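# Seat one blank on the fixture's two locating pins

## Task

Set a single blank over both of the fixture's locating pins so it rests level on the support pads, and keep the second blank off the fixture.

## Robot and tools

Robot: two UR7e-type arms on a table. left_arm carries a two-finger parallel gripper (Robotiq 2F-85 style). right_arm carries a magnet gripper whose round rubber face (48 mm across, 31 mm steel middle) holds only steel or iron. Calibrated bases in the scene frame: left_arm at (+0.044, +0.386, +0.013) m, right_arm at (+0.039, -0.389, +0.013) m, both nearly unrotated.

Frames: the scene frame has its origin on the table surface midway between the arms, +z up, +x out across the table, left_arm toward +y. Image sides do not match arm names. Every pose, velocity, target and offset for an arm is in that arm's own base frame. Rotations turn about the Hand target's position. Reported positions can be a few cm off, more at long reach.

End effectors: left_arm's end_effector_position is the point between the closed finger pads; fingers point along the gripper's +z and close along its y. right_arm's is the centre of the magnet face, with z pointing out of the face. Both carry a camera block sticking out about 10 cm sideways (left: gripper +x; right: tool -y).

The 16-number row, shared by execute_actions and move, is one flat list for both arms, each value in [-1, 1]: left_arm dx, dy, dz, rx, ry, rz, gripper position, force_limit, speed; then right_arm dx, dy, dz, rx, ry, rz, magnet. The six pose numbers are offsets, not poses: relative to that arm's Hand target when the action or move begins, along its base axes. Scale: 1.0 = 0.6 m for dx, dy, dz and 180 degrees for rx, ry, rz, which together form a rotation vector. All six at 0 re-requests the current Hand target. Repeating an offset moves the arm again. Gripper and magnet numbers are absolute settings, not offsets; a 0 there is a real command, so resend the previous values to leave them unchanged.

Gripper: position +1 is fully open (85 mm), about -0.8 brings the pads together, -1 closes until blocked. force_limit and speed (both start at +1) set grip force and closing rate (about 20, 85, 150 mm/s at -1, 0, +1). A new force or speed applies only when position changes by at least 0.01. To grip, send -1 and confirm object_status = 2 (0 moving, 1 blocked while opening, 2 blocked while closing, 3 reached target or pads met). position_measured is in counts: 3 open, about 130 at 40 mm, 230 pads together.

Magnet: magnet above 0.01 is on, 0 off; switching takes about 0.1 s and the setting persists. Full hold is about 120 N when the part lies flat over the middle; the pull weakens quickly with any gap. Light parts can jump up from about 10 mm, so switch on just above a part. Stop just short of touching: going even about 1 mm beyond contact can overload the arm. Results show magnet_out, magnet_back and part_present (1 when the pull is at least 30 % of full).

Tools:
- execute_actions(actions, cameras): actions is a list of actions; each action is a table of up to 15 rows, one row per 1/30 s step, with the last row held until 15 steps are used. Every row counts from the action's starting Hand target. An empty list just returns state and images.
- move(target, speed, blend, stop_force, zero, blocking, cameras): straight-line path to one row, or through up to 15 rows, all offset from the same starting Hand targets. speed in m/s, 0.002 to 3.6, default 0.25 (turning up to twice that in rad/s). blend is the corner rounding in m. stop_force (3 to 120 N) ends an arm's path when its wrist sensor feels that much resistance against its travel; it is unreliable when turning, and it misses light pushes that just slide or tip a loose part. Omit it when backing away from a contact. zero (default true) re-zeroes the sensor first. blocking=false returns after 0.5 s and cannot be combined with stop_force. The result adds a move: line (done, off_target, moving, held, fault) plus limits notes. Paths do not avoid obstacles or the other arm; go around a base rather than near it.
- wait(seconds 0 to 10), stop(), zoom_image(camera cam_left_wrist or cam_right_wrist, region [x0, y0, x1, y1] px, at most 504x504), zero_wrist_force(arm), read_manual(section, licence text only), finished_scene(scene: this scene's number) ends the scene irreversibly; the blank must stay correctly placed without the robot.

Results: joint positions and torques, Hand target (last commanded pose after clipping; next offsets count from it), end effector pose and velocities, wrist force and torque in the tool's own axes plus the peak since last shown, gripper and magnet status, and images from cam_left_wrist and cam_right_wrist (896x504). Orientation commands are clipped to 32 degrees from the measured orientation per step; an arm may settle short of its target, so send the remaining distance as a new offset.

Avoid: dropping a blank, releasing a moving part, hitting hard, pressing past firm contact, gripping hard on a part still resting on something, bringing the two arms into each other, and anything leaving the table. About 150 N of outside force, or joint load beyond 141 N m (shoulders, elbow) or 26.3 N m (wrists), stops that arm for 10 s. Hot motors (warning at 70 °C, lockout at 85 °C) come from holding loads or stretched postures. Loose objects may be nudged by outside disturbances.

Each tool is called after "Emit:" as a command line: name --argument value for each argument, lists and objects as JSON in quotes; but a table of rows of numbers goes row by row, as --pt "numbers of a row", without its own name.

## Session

Emit:
execute_actions --actions '[]'

Scene clock: 0.00 s.
left_arm: end_effector_position=(+0.2958, +0.4978, +0.3319) position_measured=3 object_status=3 end_effector_quat_wxyz=(-0.106, +0.149, +0.983, -0.021) | right_arm: end_effector_position=(+0.4243, -0.0191, +0.3698) magnet_out=0 magnet_back=1 part_present=0 end_effector_quat_wxyz=(-0.446, +0.886, -0.026, +0.125)
Joint positions: left_arm=[0.739 -1.316 1.251 -1.336 -1.433 1.028] | right_arm=[-0.762 -1.764 1.874 -1.114 -0.744 -0.957]
Joint velocities: within noise
Joint torques (N m): no reading
Motor temperatures (°C): left_arm=[30 24 27 29 37 30] | right_arm=[35 31 30 44 31 38]
Wrist force (N): no reading
Wrist torque (N m): no reading
Wrist force, peak (N): no reading
Hand target: left_arm +0.2958, +0.4978, +0.3319; -0.106, +0.149, +0.983, -0.021 | right_arm +0.4243, -0.0191, +0.3698; -0.446, +0.886, -0.026, +0.125

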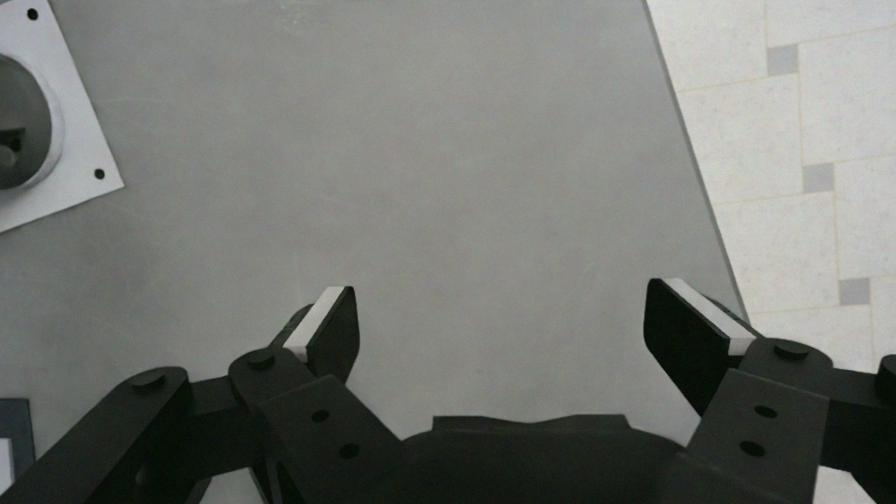

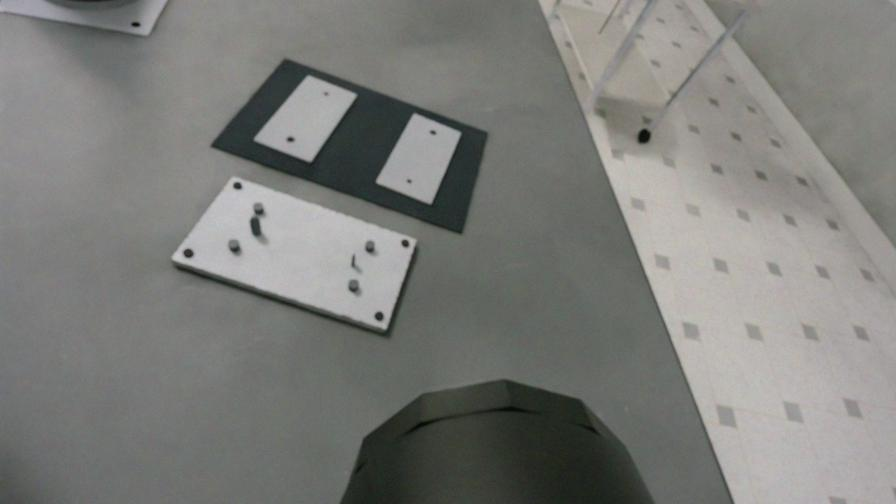

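Emit:
move --target '[0,0,0,0,0,0,1,1,1,-0.02,0.77,0.05,-0.295,0.0827,0.0172,0]' --speed 0.6 --cameras '["cam_right_wrist"]'

Emit:
zoom_image --camera "cam_right_wrist" --region '[300, 0, 800, 400]'

Scene clock: 2.27 s.
left_arm: end_effector_position=(+0.2958, +0.4978, +0.3319) position_measured=3 object_status=3 end_effector_quat_wxyz=(-0.106, +0.149, +0.983, -0.021) | right_arm: end_effector_position=(+0.4123, +0.4429, +0.3998) magnet_out=0 magnet_back=1 part_present=0 end_effector_quat_wxyz=(+0.000, +1.000, +0.000, +0.000)
Joint positions: left_arm=[0.739 -1.316 1.251 -1.336 -1.433 1.028] | right_arm=[0.599 -1.336 1.28 -1.515 -1.57 0.599]
Joint velocities: within noise
Joint torques (N m): left_arm=[0.05 -38.47 -24.88 -2.57 0.71 0.07] | right_arm=[7.93 -27.65 -35.61 -0.86 -1.39 1.53]
Motor temperatures (°C): left_arm=[30 24 27 29 37 30] | right_arm=[35 31 30 44 31 38]
Wrist force (N): left_arm=[-0.1 0.1 -0.1] | right_arm=[-0.2 -1.2 -0.6]
Wrist torque (N m): left_arm=[0.02 0.02 0.00] | right_arm=[0.01 -0.01 -0.21]
Wrist force, peak (N): left_arm=[0.1 0.3 0.1] | right_arm=[-1.4 -3.3 0.5]
Hand target: left_arm +0.2958, +0.4978, +0.3319; -0.106, +0.149, +0.983, -0.021 | right_arm +0.4123, +0.4429, +0.3998; +0.000, +1.000, +0.000, +0.000
Off the commanded pose: left_arm 0.000 m, 0 deg | right_arm 0.000 m, 0 deg.
move: done
Images, in order (width x height): cam_right_wrist 896x504.

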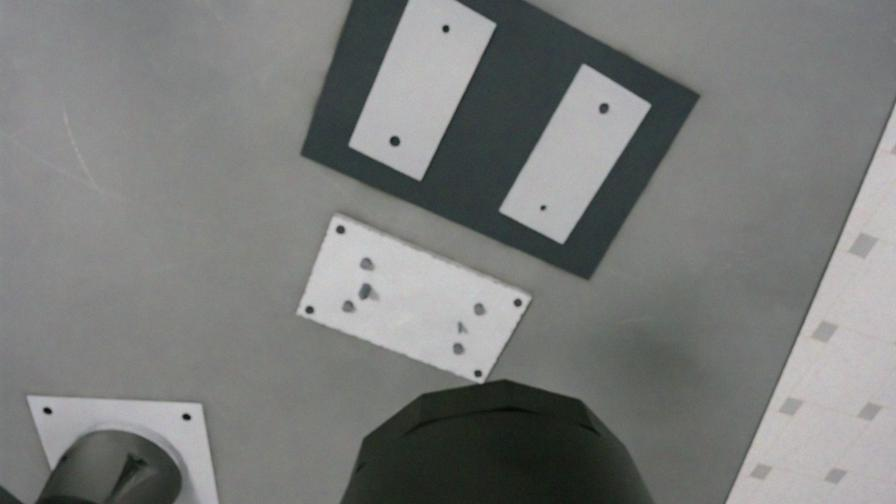

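Scaled by 1.008 from the camera's 896x504 image, which has a finer 1280x720 frame.

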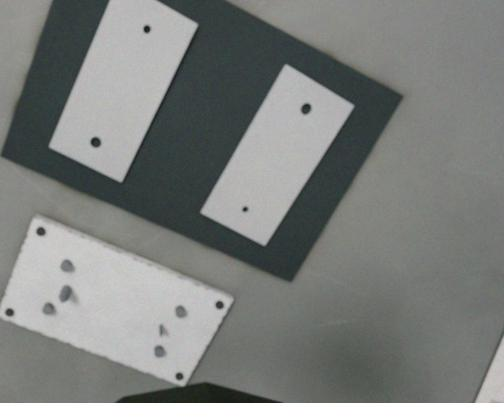

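Emit:
move --target '[0,0,0,0,0,0,1,1,1,-0.0463,-0.2848,-0.333,0,0,0.3739,0]' --speed 0.6 --cameras '["cam_right_wrist"]'

Emit:
zoom_image --camera "cam_right_wrist" --region '[380, 40, 520, 180]'

Emit:
zoom_image --camera "cam_right_wrist" --region '[380, 240, 520, 380]'

Scene clock: 4.53 s.
left_arm: end_effector_position=(+0.2958, +0.4978, +0.3319) position_measured=3 object_status=3 end_effector_quat_wxyz=(-0.106, +0.149, +0.983, -0.021) | right_arm: end_effector_position=(+0.3846, +0.2721, +0.2000) magnet_out=0 magnet_back=1 part_present=0 end_effector_quat_wxyz=(+0.000, +0.833, +0.554, +0.000)
Joint positions: left_arm=[0.739 -1.316 1.251 -1.336 -1.433 1.028] | right_arm=[0.329 -1.55 2.054 -2.074 -1.571 -0.845]
Joint velocities: within noise
Joint torques (N m): left_arm=[-2.18 -38.12 -25.59 -2.37 1.02 0.05] | right_arm=[-8.14 -30.16 -13.34 -4.65 1.38 -2.12]
Motor temperatures (°C): left_arm=[30 24 27 29 37 30] | right_arm=[35 31 30 44 31 38]
Wrist force (N): left_arm=[0.2 -0.2 -0.1] | right_arm=[-0.4 -1.1 -0.9]
Wrist torque (N m): left_arm=[-0.04 -0.03 0.00] | right_arm=[0.03 -0.02 -0.23]
Wrist force, peak (N): left_arm=[-0.2 -0.3 0.1] | right_arm=[-0.1 -1.9 -1.2]
Hand target: left_arm +0.2958, +0.4978, +0.3319; -0.106, +0.149, +0.983, -0.021 | right_arm +0.3846, +0.2720, +0.2000; +0.000, +0.833, +0.554, +0.000
Off the commanded pose: left_arm 0.000 m, 0 deg | right_arm 0.000 m, 0 deg.
move: done
Images, in order (width x height): cam_right_wrist 896x504.

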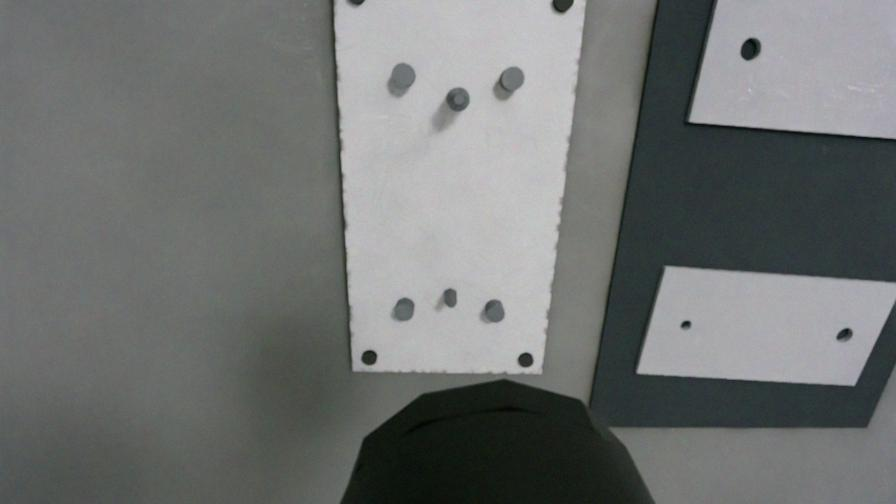

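Scaled by 3.600 from the camera's 896x504 image, which has a finer 1280x720 frame.

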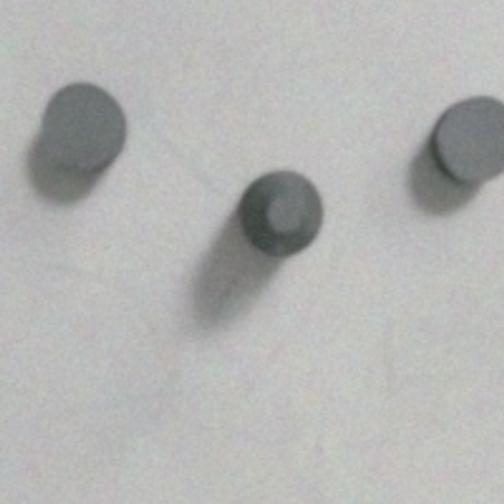

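Scaled by 3.600 from the camera's 896x504 image, which has a finer 1280x720 frame.

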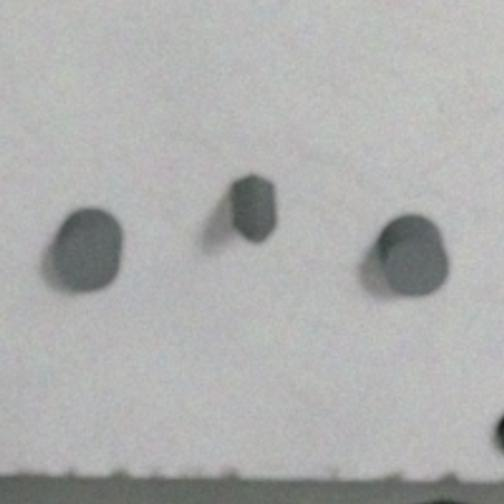

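Emit:
move --pt "0 0 0 0 0 0 1 1 1 -0.007 0.396 -0.2 0 0 0.497 0" --pt "0 0 0 0 0 0 1 1 1 -0.007 0.396 -0.335 0 0 0.497 0" --pt "0 0 0 0 0 0 1 1 1 -0.007 0.396 -0.346 0 0 0.497 0" --speed '[0.6,0.2,0.02]' --cameras '["cam_right_wrist"]'

Scene clock: 7.70 s.
left_arm: end_effector_position=(+0.2958, +0.4978, +0.3319) position_measured=3 object_status=3 end_effector_quat_wxyz=(-0.106, +0.149, +0.983, -0.021) | right_arm: end_effector_position=(+0.3804, +0.5097, -0.0072) magnet_out=0 magnet_back=1 part_present=0 end_effector_quat_wxyz=(+0.000, +0.202, +0.979, +0.000)
Joint positions: left_arm=[0.739 -1.316 1.251 -1.336 -1.433 1.028] | right_arm=[0.719 -0.884 1.755 -2.442 -1.571 -2.017]
Joint velocities: within noise
Joint torques (N m): left_arm=[-3.27 -37.67 -25.25 -2.24 1.41 0.11] | right_arm=[5.95 2.72 -24.58 -7.16 1.43 -1.33]
Motor temperatures (°C): left_arm=[30 24 27 29 37 30] | right_arm=[35 31 30 44 31 38]
Wrist force (N): left_arm=[0.2 -0.1 0.0] | right_arm=[14.4 -50.7 -74.2]
Wrist torque (N m): left_arm=[-0.01 -0.02 0.00] | right_arm=[-0.06 0.01 -0.22]
Wrist force, peak (N): left_arm=[-0.3 0.1 0.0] | right_arm=[14.4 -50.7 -74.2]
Hand target: left_arm +0.2958, +0.4978, +0.3319; -0.106, +0.149, +0.983, -0.021 | right_arm +0.3804, +0.5096, -0.0076; +0.000, +0.202, +0.979, +0.000
Off the commanded pose: left_arm 0.000 m, 0 deg | right_arm 0.000 m, 0 deg.
move: done
Images, in order (width x height): cam_right_wrist 896x504.

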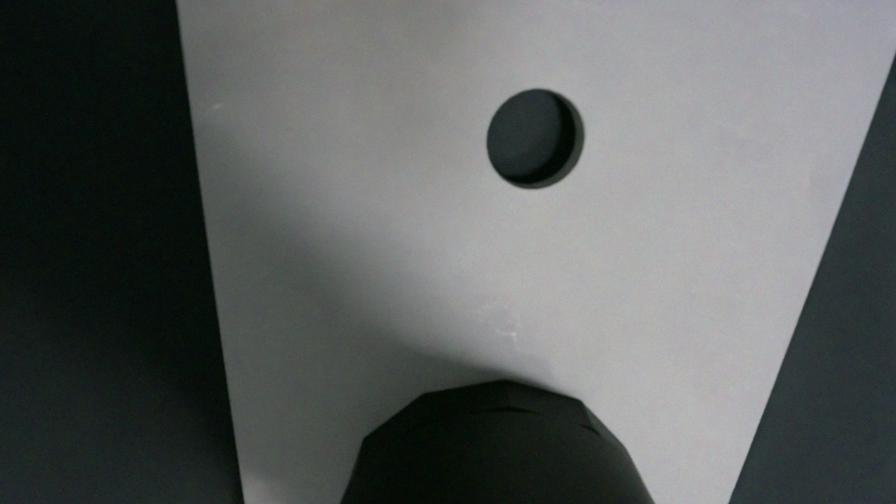

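Emit:
move --target '[0,0,0,0,0,0,1,1,1,0,0,0.0012,0,0,0,0]' --speed 0.01 --cameras '[]'

Emit:
execute_actions --actions '[[[0,0,0,0,0,0,1,1,1,0,0,0,0,0,0,1]]]' --cameras '["cam_right_wrist"]'

Emit:
zoom_image --camera "cam_right_wrist" --region '[420, 0, 672, 252]'

Scene clock: 8.53 s.
left_arm: end_effector_position=(+0.2958, +0.4978, +0.3319) position_measured=3 object_status=3 end_effector_quat_wxyz=(-0.106, +0.149, +0.983, -0.021) | right_arm: end_effector_position=(+0.3803, +0.5096, -0.0070) magnet_out=0 magnet_back=1 part_present=0 end_effector_quat_wxyz=(+0.000, +0.202, +0.979, +0.000)
Joint positions: left_arm=[0.739 -1.316 1.251 -1.336 -1.433 1.028] | right_arm=[0.719 -0.884 1.755 -2.441 -1.571 -2.017]
Joint velocities: within noise
Joint torques (N m): left_arm=[-2.12 -40.03 -26.13 -2.17 1.75 0] | right_arm=[1.22 -21.91 -23.52 -2.42 1.26 0.84]
Motor temperatures (°C): left_arm=[30 24 27 29 37 30] | right_arm=[35 31 30 44 31 38]
Wrist force (N): left_arm=[-0.1 0.0 0.1] | right_arm=[10.2 -39.3 -60.3]
Wrist torque (N m): left_arm=[0.01 0.02 0.01] | right_arm=[-0.21 -0.10 -0.20]
Wrist force, peak (N): left_arm=[-0.2 0.0 0.3] | right_arm=[19.4 -67.1 -97.9]
Hand target: left_arm +0.2958, +0.4978, +0.3319; -0.106, +0.149, +0.983, -0.021 | right_arm +0.3804, +0.5096, -0.0069; +0.000, +0.202, +0.979, +0.000
Off the commanded pose: left_arm 0.000 m, 0 deg | right_arm 0.000 m, 0 deg.
move: done
No camera images: "cameras" was empty.

Scene clock: 9.23 s.
left_arm: end_effector_position=(+0.2958, +0.4978, +0.3319) position_measured=3 object_status=3 end_effector_quat_wxyz=(-0.106, +0.149, +0.983, -0.021) | right_arm: end_effector_position=(+0.3804, +0.5096, -0.0069) magnet_out=1 magnet_back=0 part_present=1 end_effector_quat_wxyz=(+0.000, +0.202, +0.979, +0.000)
Joint positions: left_arm=[0.739 -1.316 1.251 -1.336 -1.433 1.028] | right_arm=[0.719 -0.884 1.755 -2.441 -1.571 -2.017]
Joint velocities: within noise
Joint torques (N m): left_arm=[-3.33 -38.32 -24.94 -1.89 1.63 0.17] | right_arm=[-1.82 -32.67 -21.76 -1.91 1.29 0.91]
Motor temperatures (°C): left_arm=[30 24 27 29 37 30] | right_arm=[35 31 30 44 31 38]
Wrist force (N): left_arm=[0.0 0.0 0.1] | right_arm=[6.6 -25.8 -37.9]
Wrist torque (N m): left_arm=[0.00 0.00 0.00] | right_arm=[-0.30 -0.13 -0.22]
Wrist force, peak (N): left_arm=[-0.3 0.0 -0.2] | right_arm=[10.0 -37.8 -57.2]
Hand target: left_arm +0.2958, +0.4978, +0.3319; -0.106, +0.149, +0.983, -0.021 | right_arm +0.3804, +0.5096, -0.0069; +0.000, +0.202, +0.979, +0.000
Off the commanded pose: left_arm 0.000 m, 0 deg | right_arm 0.000 m, 0 deg.
Images, in order (width x height): cam_right_wrist 896x504.

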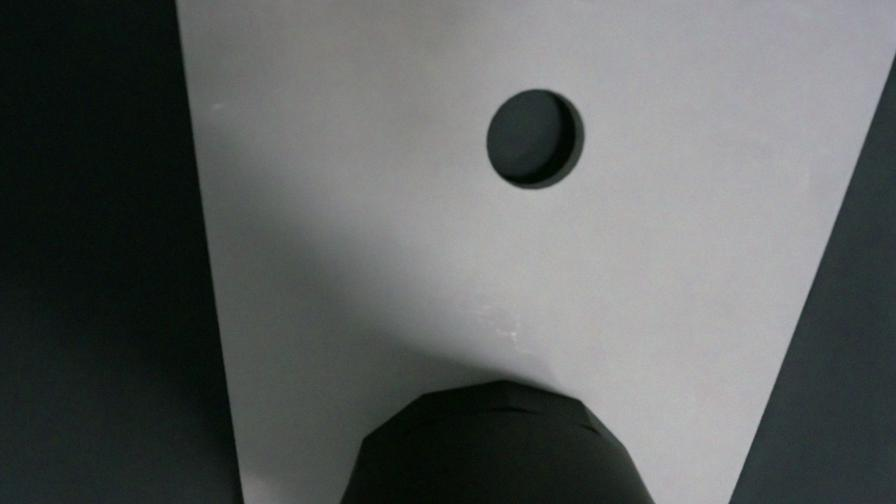

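Scaled by 2.000 from the camera's 896x504 image, which has a finer 1280x720 frame.

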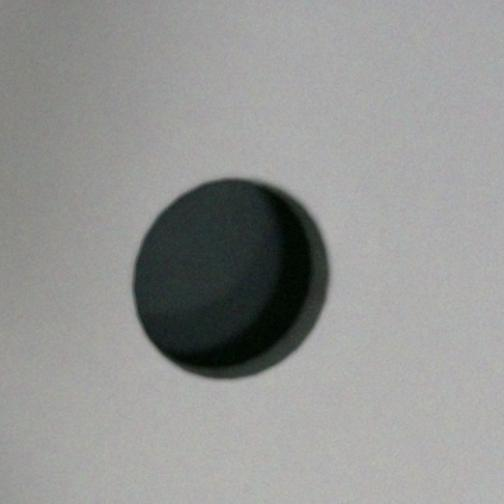

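Emit:
move --pt "0 0 0 0 0 0 1 1 1 0 0 0.03 0 0 0 1" --pt "0 0 0 0 0 0 1 1 1 0.002 -0.3958 0.12 0 0 -0.4861 1" --pt "0 0 0 0 0 0 1 1 1 0.002 -0.3958 0.0807 0 0 -0.4861 1" --speed '[0.1,0.4,0.1]' --cameras '["cam_right_wrist"]'

Emit:
zoom_image --camera "cam_right_wrist" --region '[420, 0, 672, 252]'

Scene clock: 12.70 s.
left_arm: end_effector_position=(+0.2958, +0.4978, +0.3319) position_measured=3 object_status=3 end_effector_quat_wxyz=(-0.106, +0.149, +0.983, -0.021) | right_arm: end_effector_position=(+0.3816, +0.2722, +0.0416) magnet_out=1 magnet_back=0 part_present=1 end_effector_quat_wxyz=(+0.000, +0.823, +0.568, +0.000)
Joint positions: left_arm=[0.739 -1.316 1.251 -1.336 -1.433 1.028] | right_arm=[0.331 -1.254 2.238 -2.554 -1.571 -0.877]
Joint velocities: within noise
Joint torques (N m): left_arm=[-4.32 -39.63 -25.8 -1.8 1.37 0.07] | right_arm=[-8.05 -21.78 -6.58 -4.75 -1.29 1.7]
Motor temperatures (°C): left_arm=[30 24 27 29 37 30] | right_arm=[35 31 30 44 31 38]
Wrist force (N): left_arm=[0.0 -0.1 0.0] | right_arm=[0.0 -1.9 3.5]
Wrist torque (N m): left_arm=[-0.01 0.01 0.00] | right_arm=[-0.05 -0.09 -0.18]
Wrist force, peak (N): left_arm=[-0.1 -0.3 0.3] | right_arm=[6.2 -25.6 -39.1]
Hand target: left_arm +0.2958, +0.4978, +0.3319; -0.106, +0.149, +0.983, -0.021 | right_arm +0.3816, +0.2722, +0.0416; +0.000, +0.823, +0.568, +0.000
Off the commanded pose: left_arm 0.000 m, 0 deg | right_arm 0.000 m, 0 deg.
move: done
Images, in order (width x height): cam_right_wrist 896x504.

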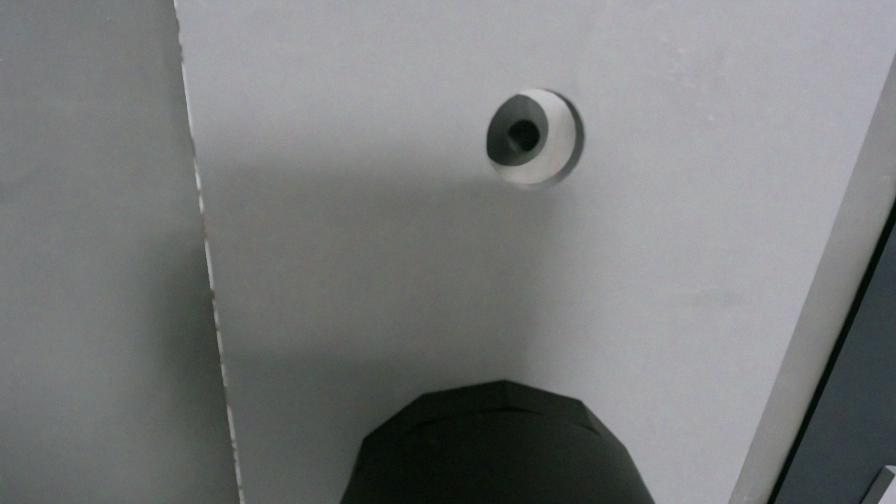

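Scaled by 2.000 from the camera's 896x504 image, which has a finer 1280x720 frame.

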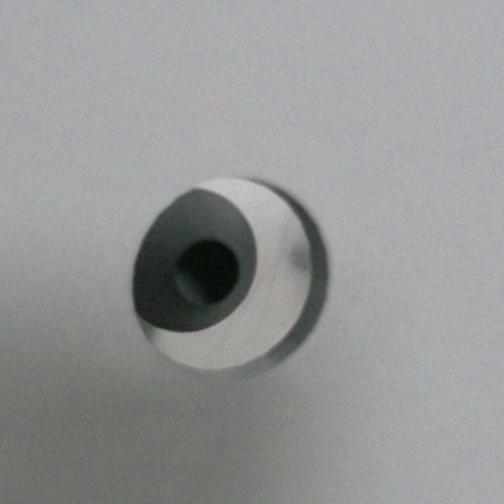

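Emit:
move --pt "0 0 0 0 0 0 1 1 1 0.0006 -0.0004 0 0 0 -0.0008 1" --pt "0 0 0 0 0 0 1 1 1 0.0006 -0.0004 -0.02 0 0 -0.0008 1" --speed 0.03 --cameras '["cam_right_wrist"]'

Emit:
zoom_image --camera "cam_right_wrist" --region '[420, 0, 672, 252]'

Scene clock: 13.80 s.
left_arm: end_effector_position=(+0.2958, +0.4978, +0.3319) position_measured=3 object_status=3 end_effector_quat_wxyz=(-0.106, +0.149, +0.983, -0.021) | right_arm: end_effector_position=(+0.3819, +0.2719, +0.0297) magnet_out=1 magnet_back=0 part_present=1 end_effector_quat_wxyz=(+0.000, +0.824, +0.567, +0.000)
Joint positions: left_arm=[0.739 -1.316 1.251 -1.336 -1.433 1.028] | right_arm=[0.33 -1.223 2.244 -2.591 -1.571 -0.876]
Joint velocities: within noise
Joint torques (N m): left_arm=[-5.49 -39.86 -25.53 -1.99 1.56 0.11] | right_arm=[-6.41 -22.44 -6.55 -4.9 -1.3 1.62]
Motor temperatures (°C): left_arm=[30 24 27 29 37 30] | right_arm=[35 31 30 44 31 38]
Wrist force (N): left_arm=[0.0 0.1 -0.1] | right_arm=[0.0 -2.0 3.5]
Wrist torque (N m): left_arm=[0.01 0.00 0.00] | right_arm=[-0.05 -0.08 -0.20]
Wrist force, peak (N): left_arm=[-0.2 0.0 -0.3] | right_arm=[-0.1 -2.2 3.8]
Hand target: left_arm +0.2958, +0.4978, +0.3319; -0.106, +0.149, +0.983, -0.021 | right_arm +0.3819, +0.2719, +0.0296; +0.000, +0.824, +0.567, +0.000
Off the commanded pose: left_arm 0.000 m, 0 deg | right_arm 0.000 m, 0 deg.
move: done
Images, in order (width x height): cam_right_wrist 896x504.

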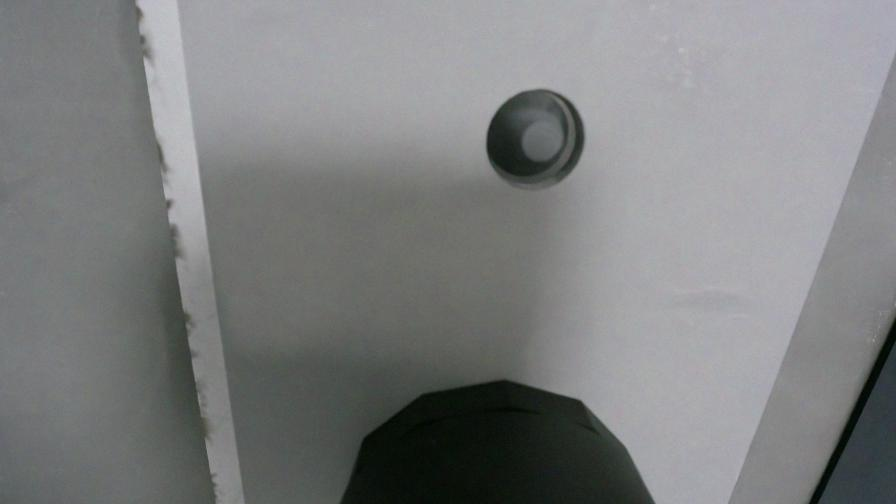

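Scaled by 2.000 from the camera's 896x504 image, which has a finer 1280x720 frame.

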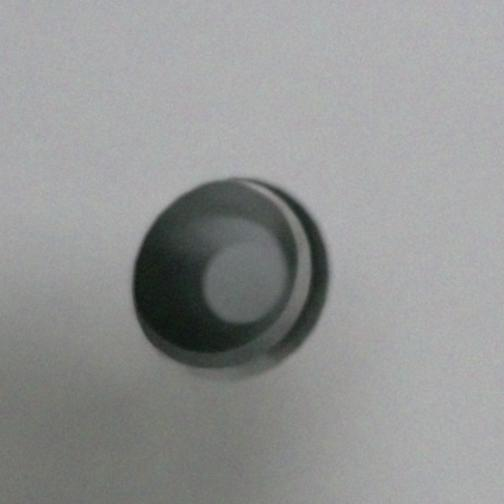

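Emit:
move --target '[0,0,0,0,0,0,1,1,1,-0.0001,-0.0002,-0.0005,0,0,-0.0007,1]' --speed 0.02 --cameras '[]'

Emit:
move --target '[0,0,0,0,0,0,1,1,1,0,0,-0.028,0,0,0,1]' --speed 0.008 --stop_force 5 --cameras '["cam_right_wrist"]'

Scene clock: 14.70 s.
left_arm: end_effector_position=(+0.2958, +0.4978, +0.3319) position_measured=3 object_status=3 end_effector_quat_wxyz=(-0.106, +0.149, +0.983, -0.021) | right_arm: end_effector_position=(+0.3819, +0.2718, +0.0293) magnet_out=1 magnet_back=0 part_present=1 end_effector_quat_wxyz=(+0.000, +0.824, +0.566, +0.000)
Joint positions: left_arm=[0.739 -1.316 1.251 -1.336 -1.433 1.028] | right_arm=[0.33 -1.222 2.244 -2.592 -1.571 -0.874]
Joint velocities: within noise
Joint torques (N m): left_arm=[-6.18 -38.1 -26.37 -1.86 1.5 0.27] | right_arm=[-7.33 -23.59 -6.4 -4.83 -1.05 1.69]
Motor temperatures (°C): left_arm=[30 24 27 29 37 30] | right_arm=[35 31 30 44 31 38]
Wrist force (N): left_arm=[-0.2 0.0 -0.1] | right_arm=[0.2 -2.1 3.3]
Wrist torque (N m): left_arm=[0.00 0.03 0.00] | right_arm=[-0.05 -0.09 -0.20]
Wrist force, peak (N): left_arm=[-0.2 0.1 0.3] | right_arm=[0.0 -2.3 3.7]
Hand target: left_arm +0.2958, +0.4978, +0.3319; -0.106, +0.149, +0.983, -0.021 | right_arm +0.3819, +0.2718, +0.0293; +0.000, +0.824, +0.566, +0.000
Off the commanded pose: left_arm 0.000 m, 0 deg | right_arm 0.000 m, 0 deg.
move: done
No camera images: "cameras" was empty.

Scene clock: 16.57 s.
left_arm: end_effector_position=(+0.2958, +0.4978, +0.3319) position_measured=3 object_status=3 end_effector_quat_wxyz=(-0.106, +0.149, +0.983, -0.021) | right_arm: end_effector_position=(+0.3819, +0.2718, +0.0251) magnet_out=1 magnet_back=0 part_present=1 end_effector_quat_wxyz=(+0.000, +0.824, +0.566, +0.000)
Joint positions: left_arm=[0.739 -1.316 1.251 -1.336 -1.433 1.028] | right_arm=[0.33 -1.212 2.246 -2.605 -1.571 -0.874]
Joint velocities: within noise
Joint torques (N m): left_arm=[-4.76 -40.25 -26.8 -1.57 1.32 0.16] | right_arm=[-7.75 -38.54 -20.86 -0.47 -0.98 -0.02]
Motor temperatures (°C): left_arm=[30 24 27 29 37 30] | right_arm=[35 31 30 44 31 38]
Wrist force (N): left_arm=[0.0 -0.1 -0.1] | right_arm=[9.6 -2.9 4.2]
Wrist torque (N m): left_arm=[-0.02 0.00 0.00] | right_arm=[-0.06 -0.04 0.36]
Wrist force, peak (N): left_arm=[-0.1 0.0 0.4] | right_arm=[10.0 -2.1 4.9]
Hand target: left_arm +0.2958, +0.4978, +0.3319; -0.106, +0.149, +0.983, -0.021 | right_arm +0.3819, +0.2718, +0.0251; +0.000, +0.824, +0.566, +0.000 (not the last commanded pose)
Off the commanded pose: left_arm 0.000 m, 0 deg | right_arm 0.013 m, 0 deg.
move: contact (right_arm)
Images, in order (width x height): cam_right_wrist 896x504.

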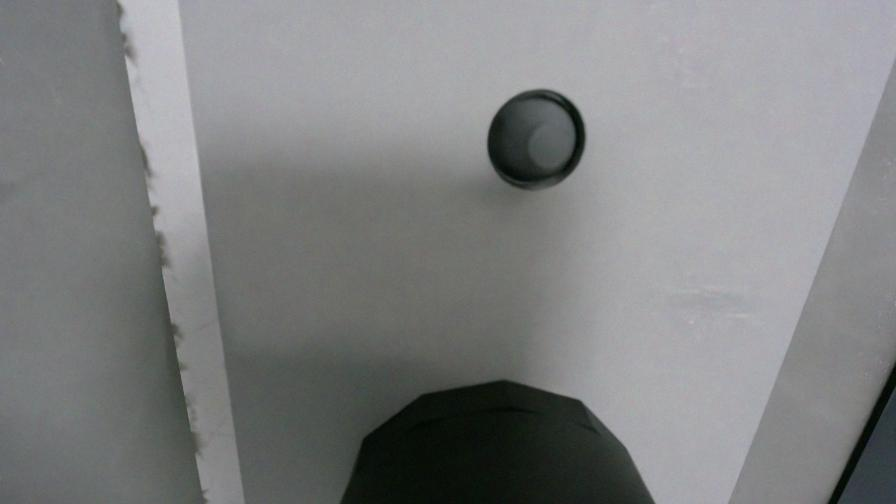

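Emit:
move --target '[0,0,0,0,0,0,1,1,1,0.0002,0.0006,0,0,0,0,1]' --speed 0.02 --cameras '[]'

Emit:
move --target '[0,0,0,0,0,0,1,1,1,0,0,-0.021,0,0,0,1]' --speed 0.008 --stop_force 5 --cameras '["cam_right_wrist"]'

Scene clock: 17.43 s.
left_arm: end_effector_position=(+0.2958, +0.4978, +0.3319) position_measured=3 object_status=3 end_effector_quat_wxyz=(-0.106, +0.149, +0.983, -0.021) | right_arm: end_effector_position=(+0.3820, +0.2721, +0.0251) magnet_out=1 magnet_back=0 part_present=1 end_effector_quat_wxyz=(+0.000, +0.824, +0.566, +0.000)
Joint positions: left_arm=[0.739 -1.316 1.251 -1.336 -1.433 1.028] | right_arm=[0.331 -1.211 2.245 -2.605 -1.571 -0.873]
Joint velocities: within noise
Joint torques (N m): left_arm=[-5.8 -39.87 -25.83 -1.72 1.46 0.22] | right_arm=[6.88 -22.36 -25.29 -1.43 -0.78 1.56]
Motor temperatures (°C): left_arm=[30 24 27 29 37 30] | right_arm=[35 31 30 44 31 38]
Wrist force (N): left_arm=[-0.1 0.0 -0.1] | right_arm=[0.0 -2.2 3.2]
Wrist torque (N m): left_arm=[0.00 0.02 0.00] | right_arm=[-0.06 -0.08 -0.21]
Wrist force, peak (N): left_arm=[0.2 0.1 0.2] | right_arm=[9.4 -3.4 4.8]
Hand target: left_arm +0.2958, +0.4978, +0.3319; -0.106, +0.149, +0.983, -0.021 | right_arm +0.3820, +0.2722, +0.0251; +0.000, +0.824, +0.566, +0.000
Off the commanded pose: left_arm 0.000 m, 0 deg | right_arm 0.000 m, 0 deg.
move: done
No camera images: "cameras" was empty.

Scene clock: 19.93 s.
left_arm: end_effector_position=(+0.2958, +0.4978, +0.3319) position_measured=3 object_status=3 end_effector_quat_wxyz=(-0.106, +0.149, +0.983, -0.021) | right_arm: end_effector_position=(+0.3820, +0.2722, +0.0160) magnet_out=1 magnet_back=0 part_present=1 end_effector_quat_wxyz=(+0.000, +0.824, +0.566, +0.000)
Joint positions: left_arm=[0.739 -1.316 1.251 -1.336 -1.433 1.028] | right_arm=[0.331 -1.187 2.249 -2.632 -1.571 -0.873]
Joint velocities: within noise
Joint torques (N m): left_arm=[-6.74 -39.93 -26.23 -1.31 1.65 0.19] | right_arm=[-5.79 -41.26 -19.36 0.08 -2.97 -0.69]
Motor temperatures (°C): left_arm=[30 24 27 29 37 30] | right_arm=[35 31 30 44 31 38]
Wrist force (N): left_arm=[-0.1 -0.1 -0.2] | right_arm=[18.1 -0.3 11.8]
Wrist torque (N m): left_arm=[-0.01 0.02 0.00] | right_arm=[-0.10 -0.05 -0.08]
Wrist force, peak (N): left_arm=[-0.2 0.0 -0.3] | right_arm=[20.6 1.5 15.6]
Hand target: left_arm +0.2958, +0.4978, +0.3319; -0.106, +0.149, +0.983, -0.021 | right_arm +0.3820, +0.2722, +0.0160; +0.000, +0.824, +0.566, +0.000 (not the last commanded pose)
Off the commanded pose: left_arm 0.000 m, 0 deg | right_arm 0.003 m, 0 deg.
move: contact (right_arm)
Images, in order (width x height): cam_right_wrist 896x504.

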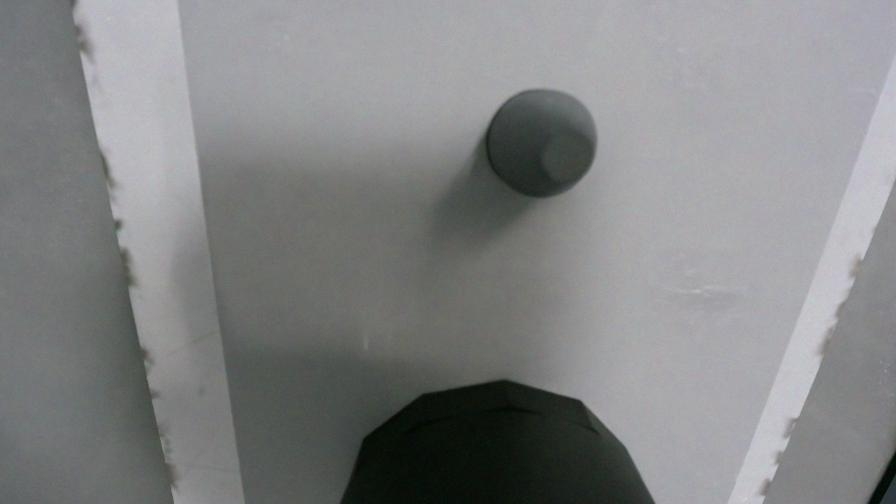

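Emit:
move --target '[0,0,0,0,0,0,1,1,1,0.0002,0.0006,0,0,0,0,1]' --speed 0.02 --cameras '[]'

Emit:
move --target '[0,0,0,0,0,0,1,1,1,0,0,-0.006,0,0,0,1]' --speed 0.006 --stop_force 5 --cameras '["cam_right_wrist"]'

Scene clock: 20.80 s.
left_arm: end_effector_position=(+0.2958, +0.4978, +0.3319) position_measured=3 object_status=3 end_effector_quat_wxyz=(-0.106, +0.149, +0.983, -0.021) | right_arm: end_effector_position=(+0.3821, +0.2725, +0.0160) magnet_out=1 magnet_back=0 part_present=1 end_effector_quat_wxyz=(+0.000, +0.824, +0.566, +0.000)
Joint positions: left_arm=[0.739 -1.316 1.251 -1.336 -1.433 1.028] | right_arm=[0.331 -1.187 2.248 -2.632 -1.571 -0.872]
Joint velocities: within noise
Joint torques (N m): left_arm=[-7.37 -40.28 -25.19 -1.56 1.43 0.47] | right_arm=[7.96 -23.78 -24.81 -1.53 0.28 1.69]
Motor temperatures (°C): left_arm=[30 24 27 29 37 30] | right_arm=[35 31 30 44 31 38]
Wrist force (N): left_arm=[-0.1 0.0 -0.1] | right_arm=[-0.1 -2.1 3.4]
Wrist torque (N m): left_arm=[0.00 0.02 0.00] | right_arm=[-0.03 -0.07 -0.21]
Wrist force, peak (N): left_arm=[-0.3 -0.1 -0.2] | right_arm=[17.7 -1.0 12.9]
Hand target: left_arm +0.2958, +0.4978, +0.3319; -0.106, +0.149, +0.983, -0.021 | right_arm +0.3821, +0.2725, +0.0160; +0.000, +0.824, +0.566, +0.000
Off the commanded pose: left_arm 0.000 m, 0 deg | right_arm 0.000 m, 0 deg.
move: done
No camera images: "cameras" was empty.

Scene clock: 22.67 s.
left_arm: end_effector_position=(+0.2958, +0.4978, +0.3319) position_measured=3 object_status=3 end_effector_quat_wxyz=(-0.106, +0.149, +0.983, -0.021) | right_arm: end_effector_position=(+0.3821, +0.2725, +0.0133) magnet_out=1 magnet_back=0 part_present=1 end_effector_quat_wxyz=(+0.000, +0.824, +0.566, +0.000)
Joint positions: left_arm=[0.739 -1.316 1.251 -1.336 -1.433 1.028] | right_arm=[0.332 -1.18 2.249 -2.64 -1.571 -0.872]
Joint velocities: within noise
Joint torques (N m): left_arm=[-6.5 -40.45 -26.49 -1.5 1.47 0.24] | right_arm=[4.3 -38.6 -23.13 -1.07 1.2 1.68]
Motor temperatures (°C): left_arm=[30 24 27 29 37 30] | right_arm=[35 31 30 44 31 38]
Wrist force (N): left_arm=[-0.1 -0.3 -0.2] | right_arm=[-0.2 -1.7 -0.1]
Wrist torque (N m): left_arm=[-0.05 0.01 0.00] | right_arm=[-0.26 0.01 -0.18]
Wrist force, peak (N): left_arm=[-0.1 -0.3 -0.2] | right_arm=[-12.0 -12.1 -26.7]
Hand target: left_arm +0.2958, +0.4978, +0.3319; -0.106, +0.149, +0.983, -0.021 | right_arm +0.3821, +0.2725, +0.0133; +0.000, +0.824, +0.566, +0.000 (not the last commanded pose)
Off the commanded pose: left_arm 0.000 m, 0 deg | right_arm 0.001 m, 0 deg.
move: contact (right_arm)
Images, in order (width x height): cam_right_wrist 896x504.

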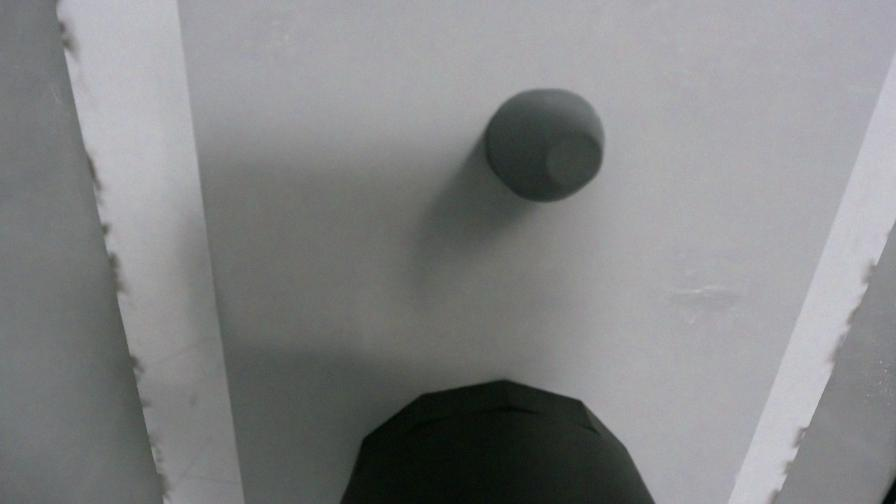

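Emit:
execute_actions --actions '[[[0,0,0,0,0,0,1,1,1,0,0,0,0,0,0,0]]]' --cameras '[]'

Emit:
move --pt "0 0 0 0 0 0 1 1 1 0 0 0.06 0 0 0 0" --pt "0 0 0 0 0 0 1 1 1 -0.06 0.02 0.28 0 0 0 0" --speed '[0.06,0.3]' --cameras '["cam_right_wrist"]'

Emit:
zoom_image --camera "cam_right_wrist" --region '[320, 100, 620, 400]'

Scene clock: 24.23 s.
left_arm: end_effector_position=(+0.2958, +0.4978, +0.3319) position_measured=3 object_status=3 end_effector_quat_wxyz=(-0.106, +0.149, +0.983, -0.021) | right_arm: end_effector_position=(+0.3822, +0.2725, +0.0133) magnet_out=0 magnet_back=1 part_present=0 end_effector_quat_wxyz=(+0.000, +0.824, +0.566, +0.000)
Joint positions: left_arm=[0.739 -1.316 1.251 -1.336 -1.433 1.028] | right_arm=[0.332 -1.18 2.249 -2.64 -1.571 -0.872]
Joint velocities: within noise
Joint torques (N m): left_arm=[-9.18 -39.68 -26.43 -1.17 1.46 0.29] | right_arm=[1.63 -23.34 -21.62 -2.68 1.35 1.51]
Motor temperatures (°C): left_arm=[30 24 27 29 37 30] | right_arm=[35 31 30 44 31 38]
Wrist force (N): left_arm=[-0.3 -0.1 0.1] | right_arm=[-3.9 -5.3 -8.9]
Wrist torque (N m): left_arm=[-0.01 0.05 0.00] | right_arm=[-0.16 -0.06 -0.18]
Wrist force, peak (N): left_arm=[-0.3 -0.1 0.1] | right_arm=[-5.4 -5.9 -11.2]
Hand target: left_arm +0.2958, +0.4978, +0.3319; -0.106, +0.149, +0.983, -0.021 | right_arm +0.3821, +0.2725, +0.0133; +0.000, +0.824, +0.566, +0.000
Off the commanded pose: left_arm 0.000 m, 0 deg | right_arm 0.000 m, 0 deg.
No camera images: "cameras" was empty.

Scene clock: 26.13 s.
left_arm: end_effector_position=(+0.2958, +0.4978, +0.3319) position_measured=3 object_status=3 end_effector_quat_wxyz=(-0.106, +0.149, +0.983, -0.021) | right_arm: end_effector_position=(+0.3462, +0.2845, +0.1812) magnet_out=0 magnet_back=1 part_present=0 end_effector_quat_wxyz=(+0.000, +0.824, +0.566, +0.000)
Joint positions: left_arm=[0.739 -1.316 1.251 -1.336 -1.433 1.028] | right_arm=[0.386 -1.581 2.14 -2.13 -1.571 -0.818]
Joint velocities: within noise
Joint torques (N m): left_arm=[-8.89 -39.81 -26.31 -0.92 1.35 0.13] | right_arm=[7.72 -28.38 -30.99 -1.01 -1.3 1.64]
Motor temperatures (°C): left_arm=[30 24 27 29 37 30] | right_arm=[35 31 30 44 31 38]
Wrist force (N): left_arm=[-0.1 0.0 0.0] | right_arm=[0.1 -2.2 -0.8]
Wrist torque (N m): left_arm=[0.01 0.01 0.00] | right_arm=[-0.10 -0.10 -0.19]
Wrist force, peak (N): left_arm=[0.0 0.2 -0.3] | right_arm=[-4.1 -5.2 -9.4]
Hand target: left_arm +0.2958, +0.4978, +0.3319; -0.106, +0.149, +0.983, -0.021 | right_arm +0.3461, +0.2845, +0.1813; +0.000, +0.824, +0.566, +0.000
Off the commanded pose: left_arm 0.000 m, 0 deg | right_arm 0.000 m, 0 deg.
move: done
Images, in order (width x height): cam_right_wrist 896x504.

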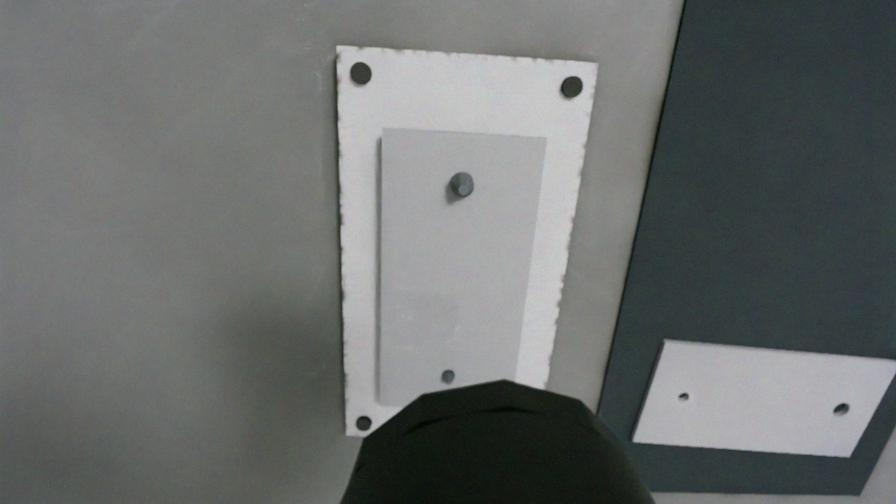

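Scaled by 1.680 from the camera's 896x504 image, which has a finer 1280x720 frame.

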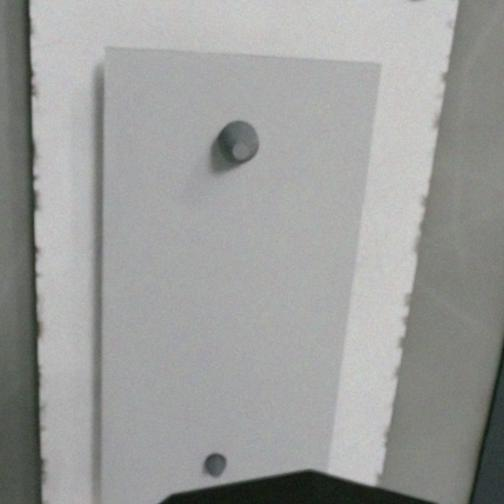

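Emit:
finished_scene --scene 3

The scene is finished: the task was done.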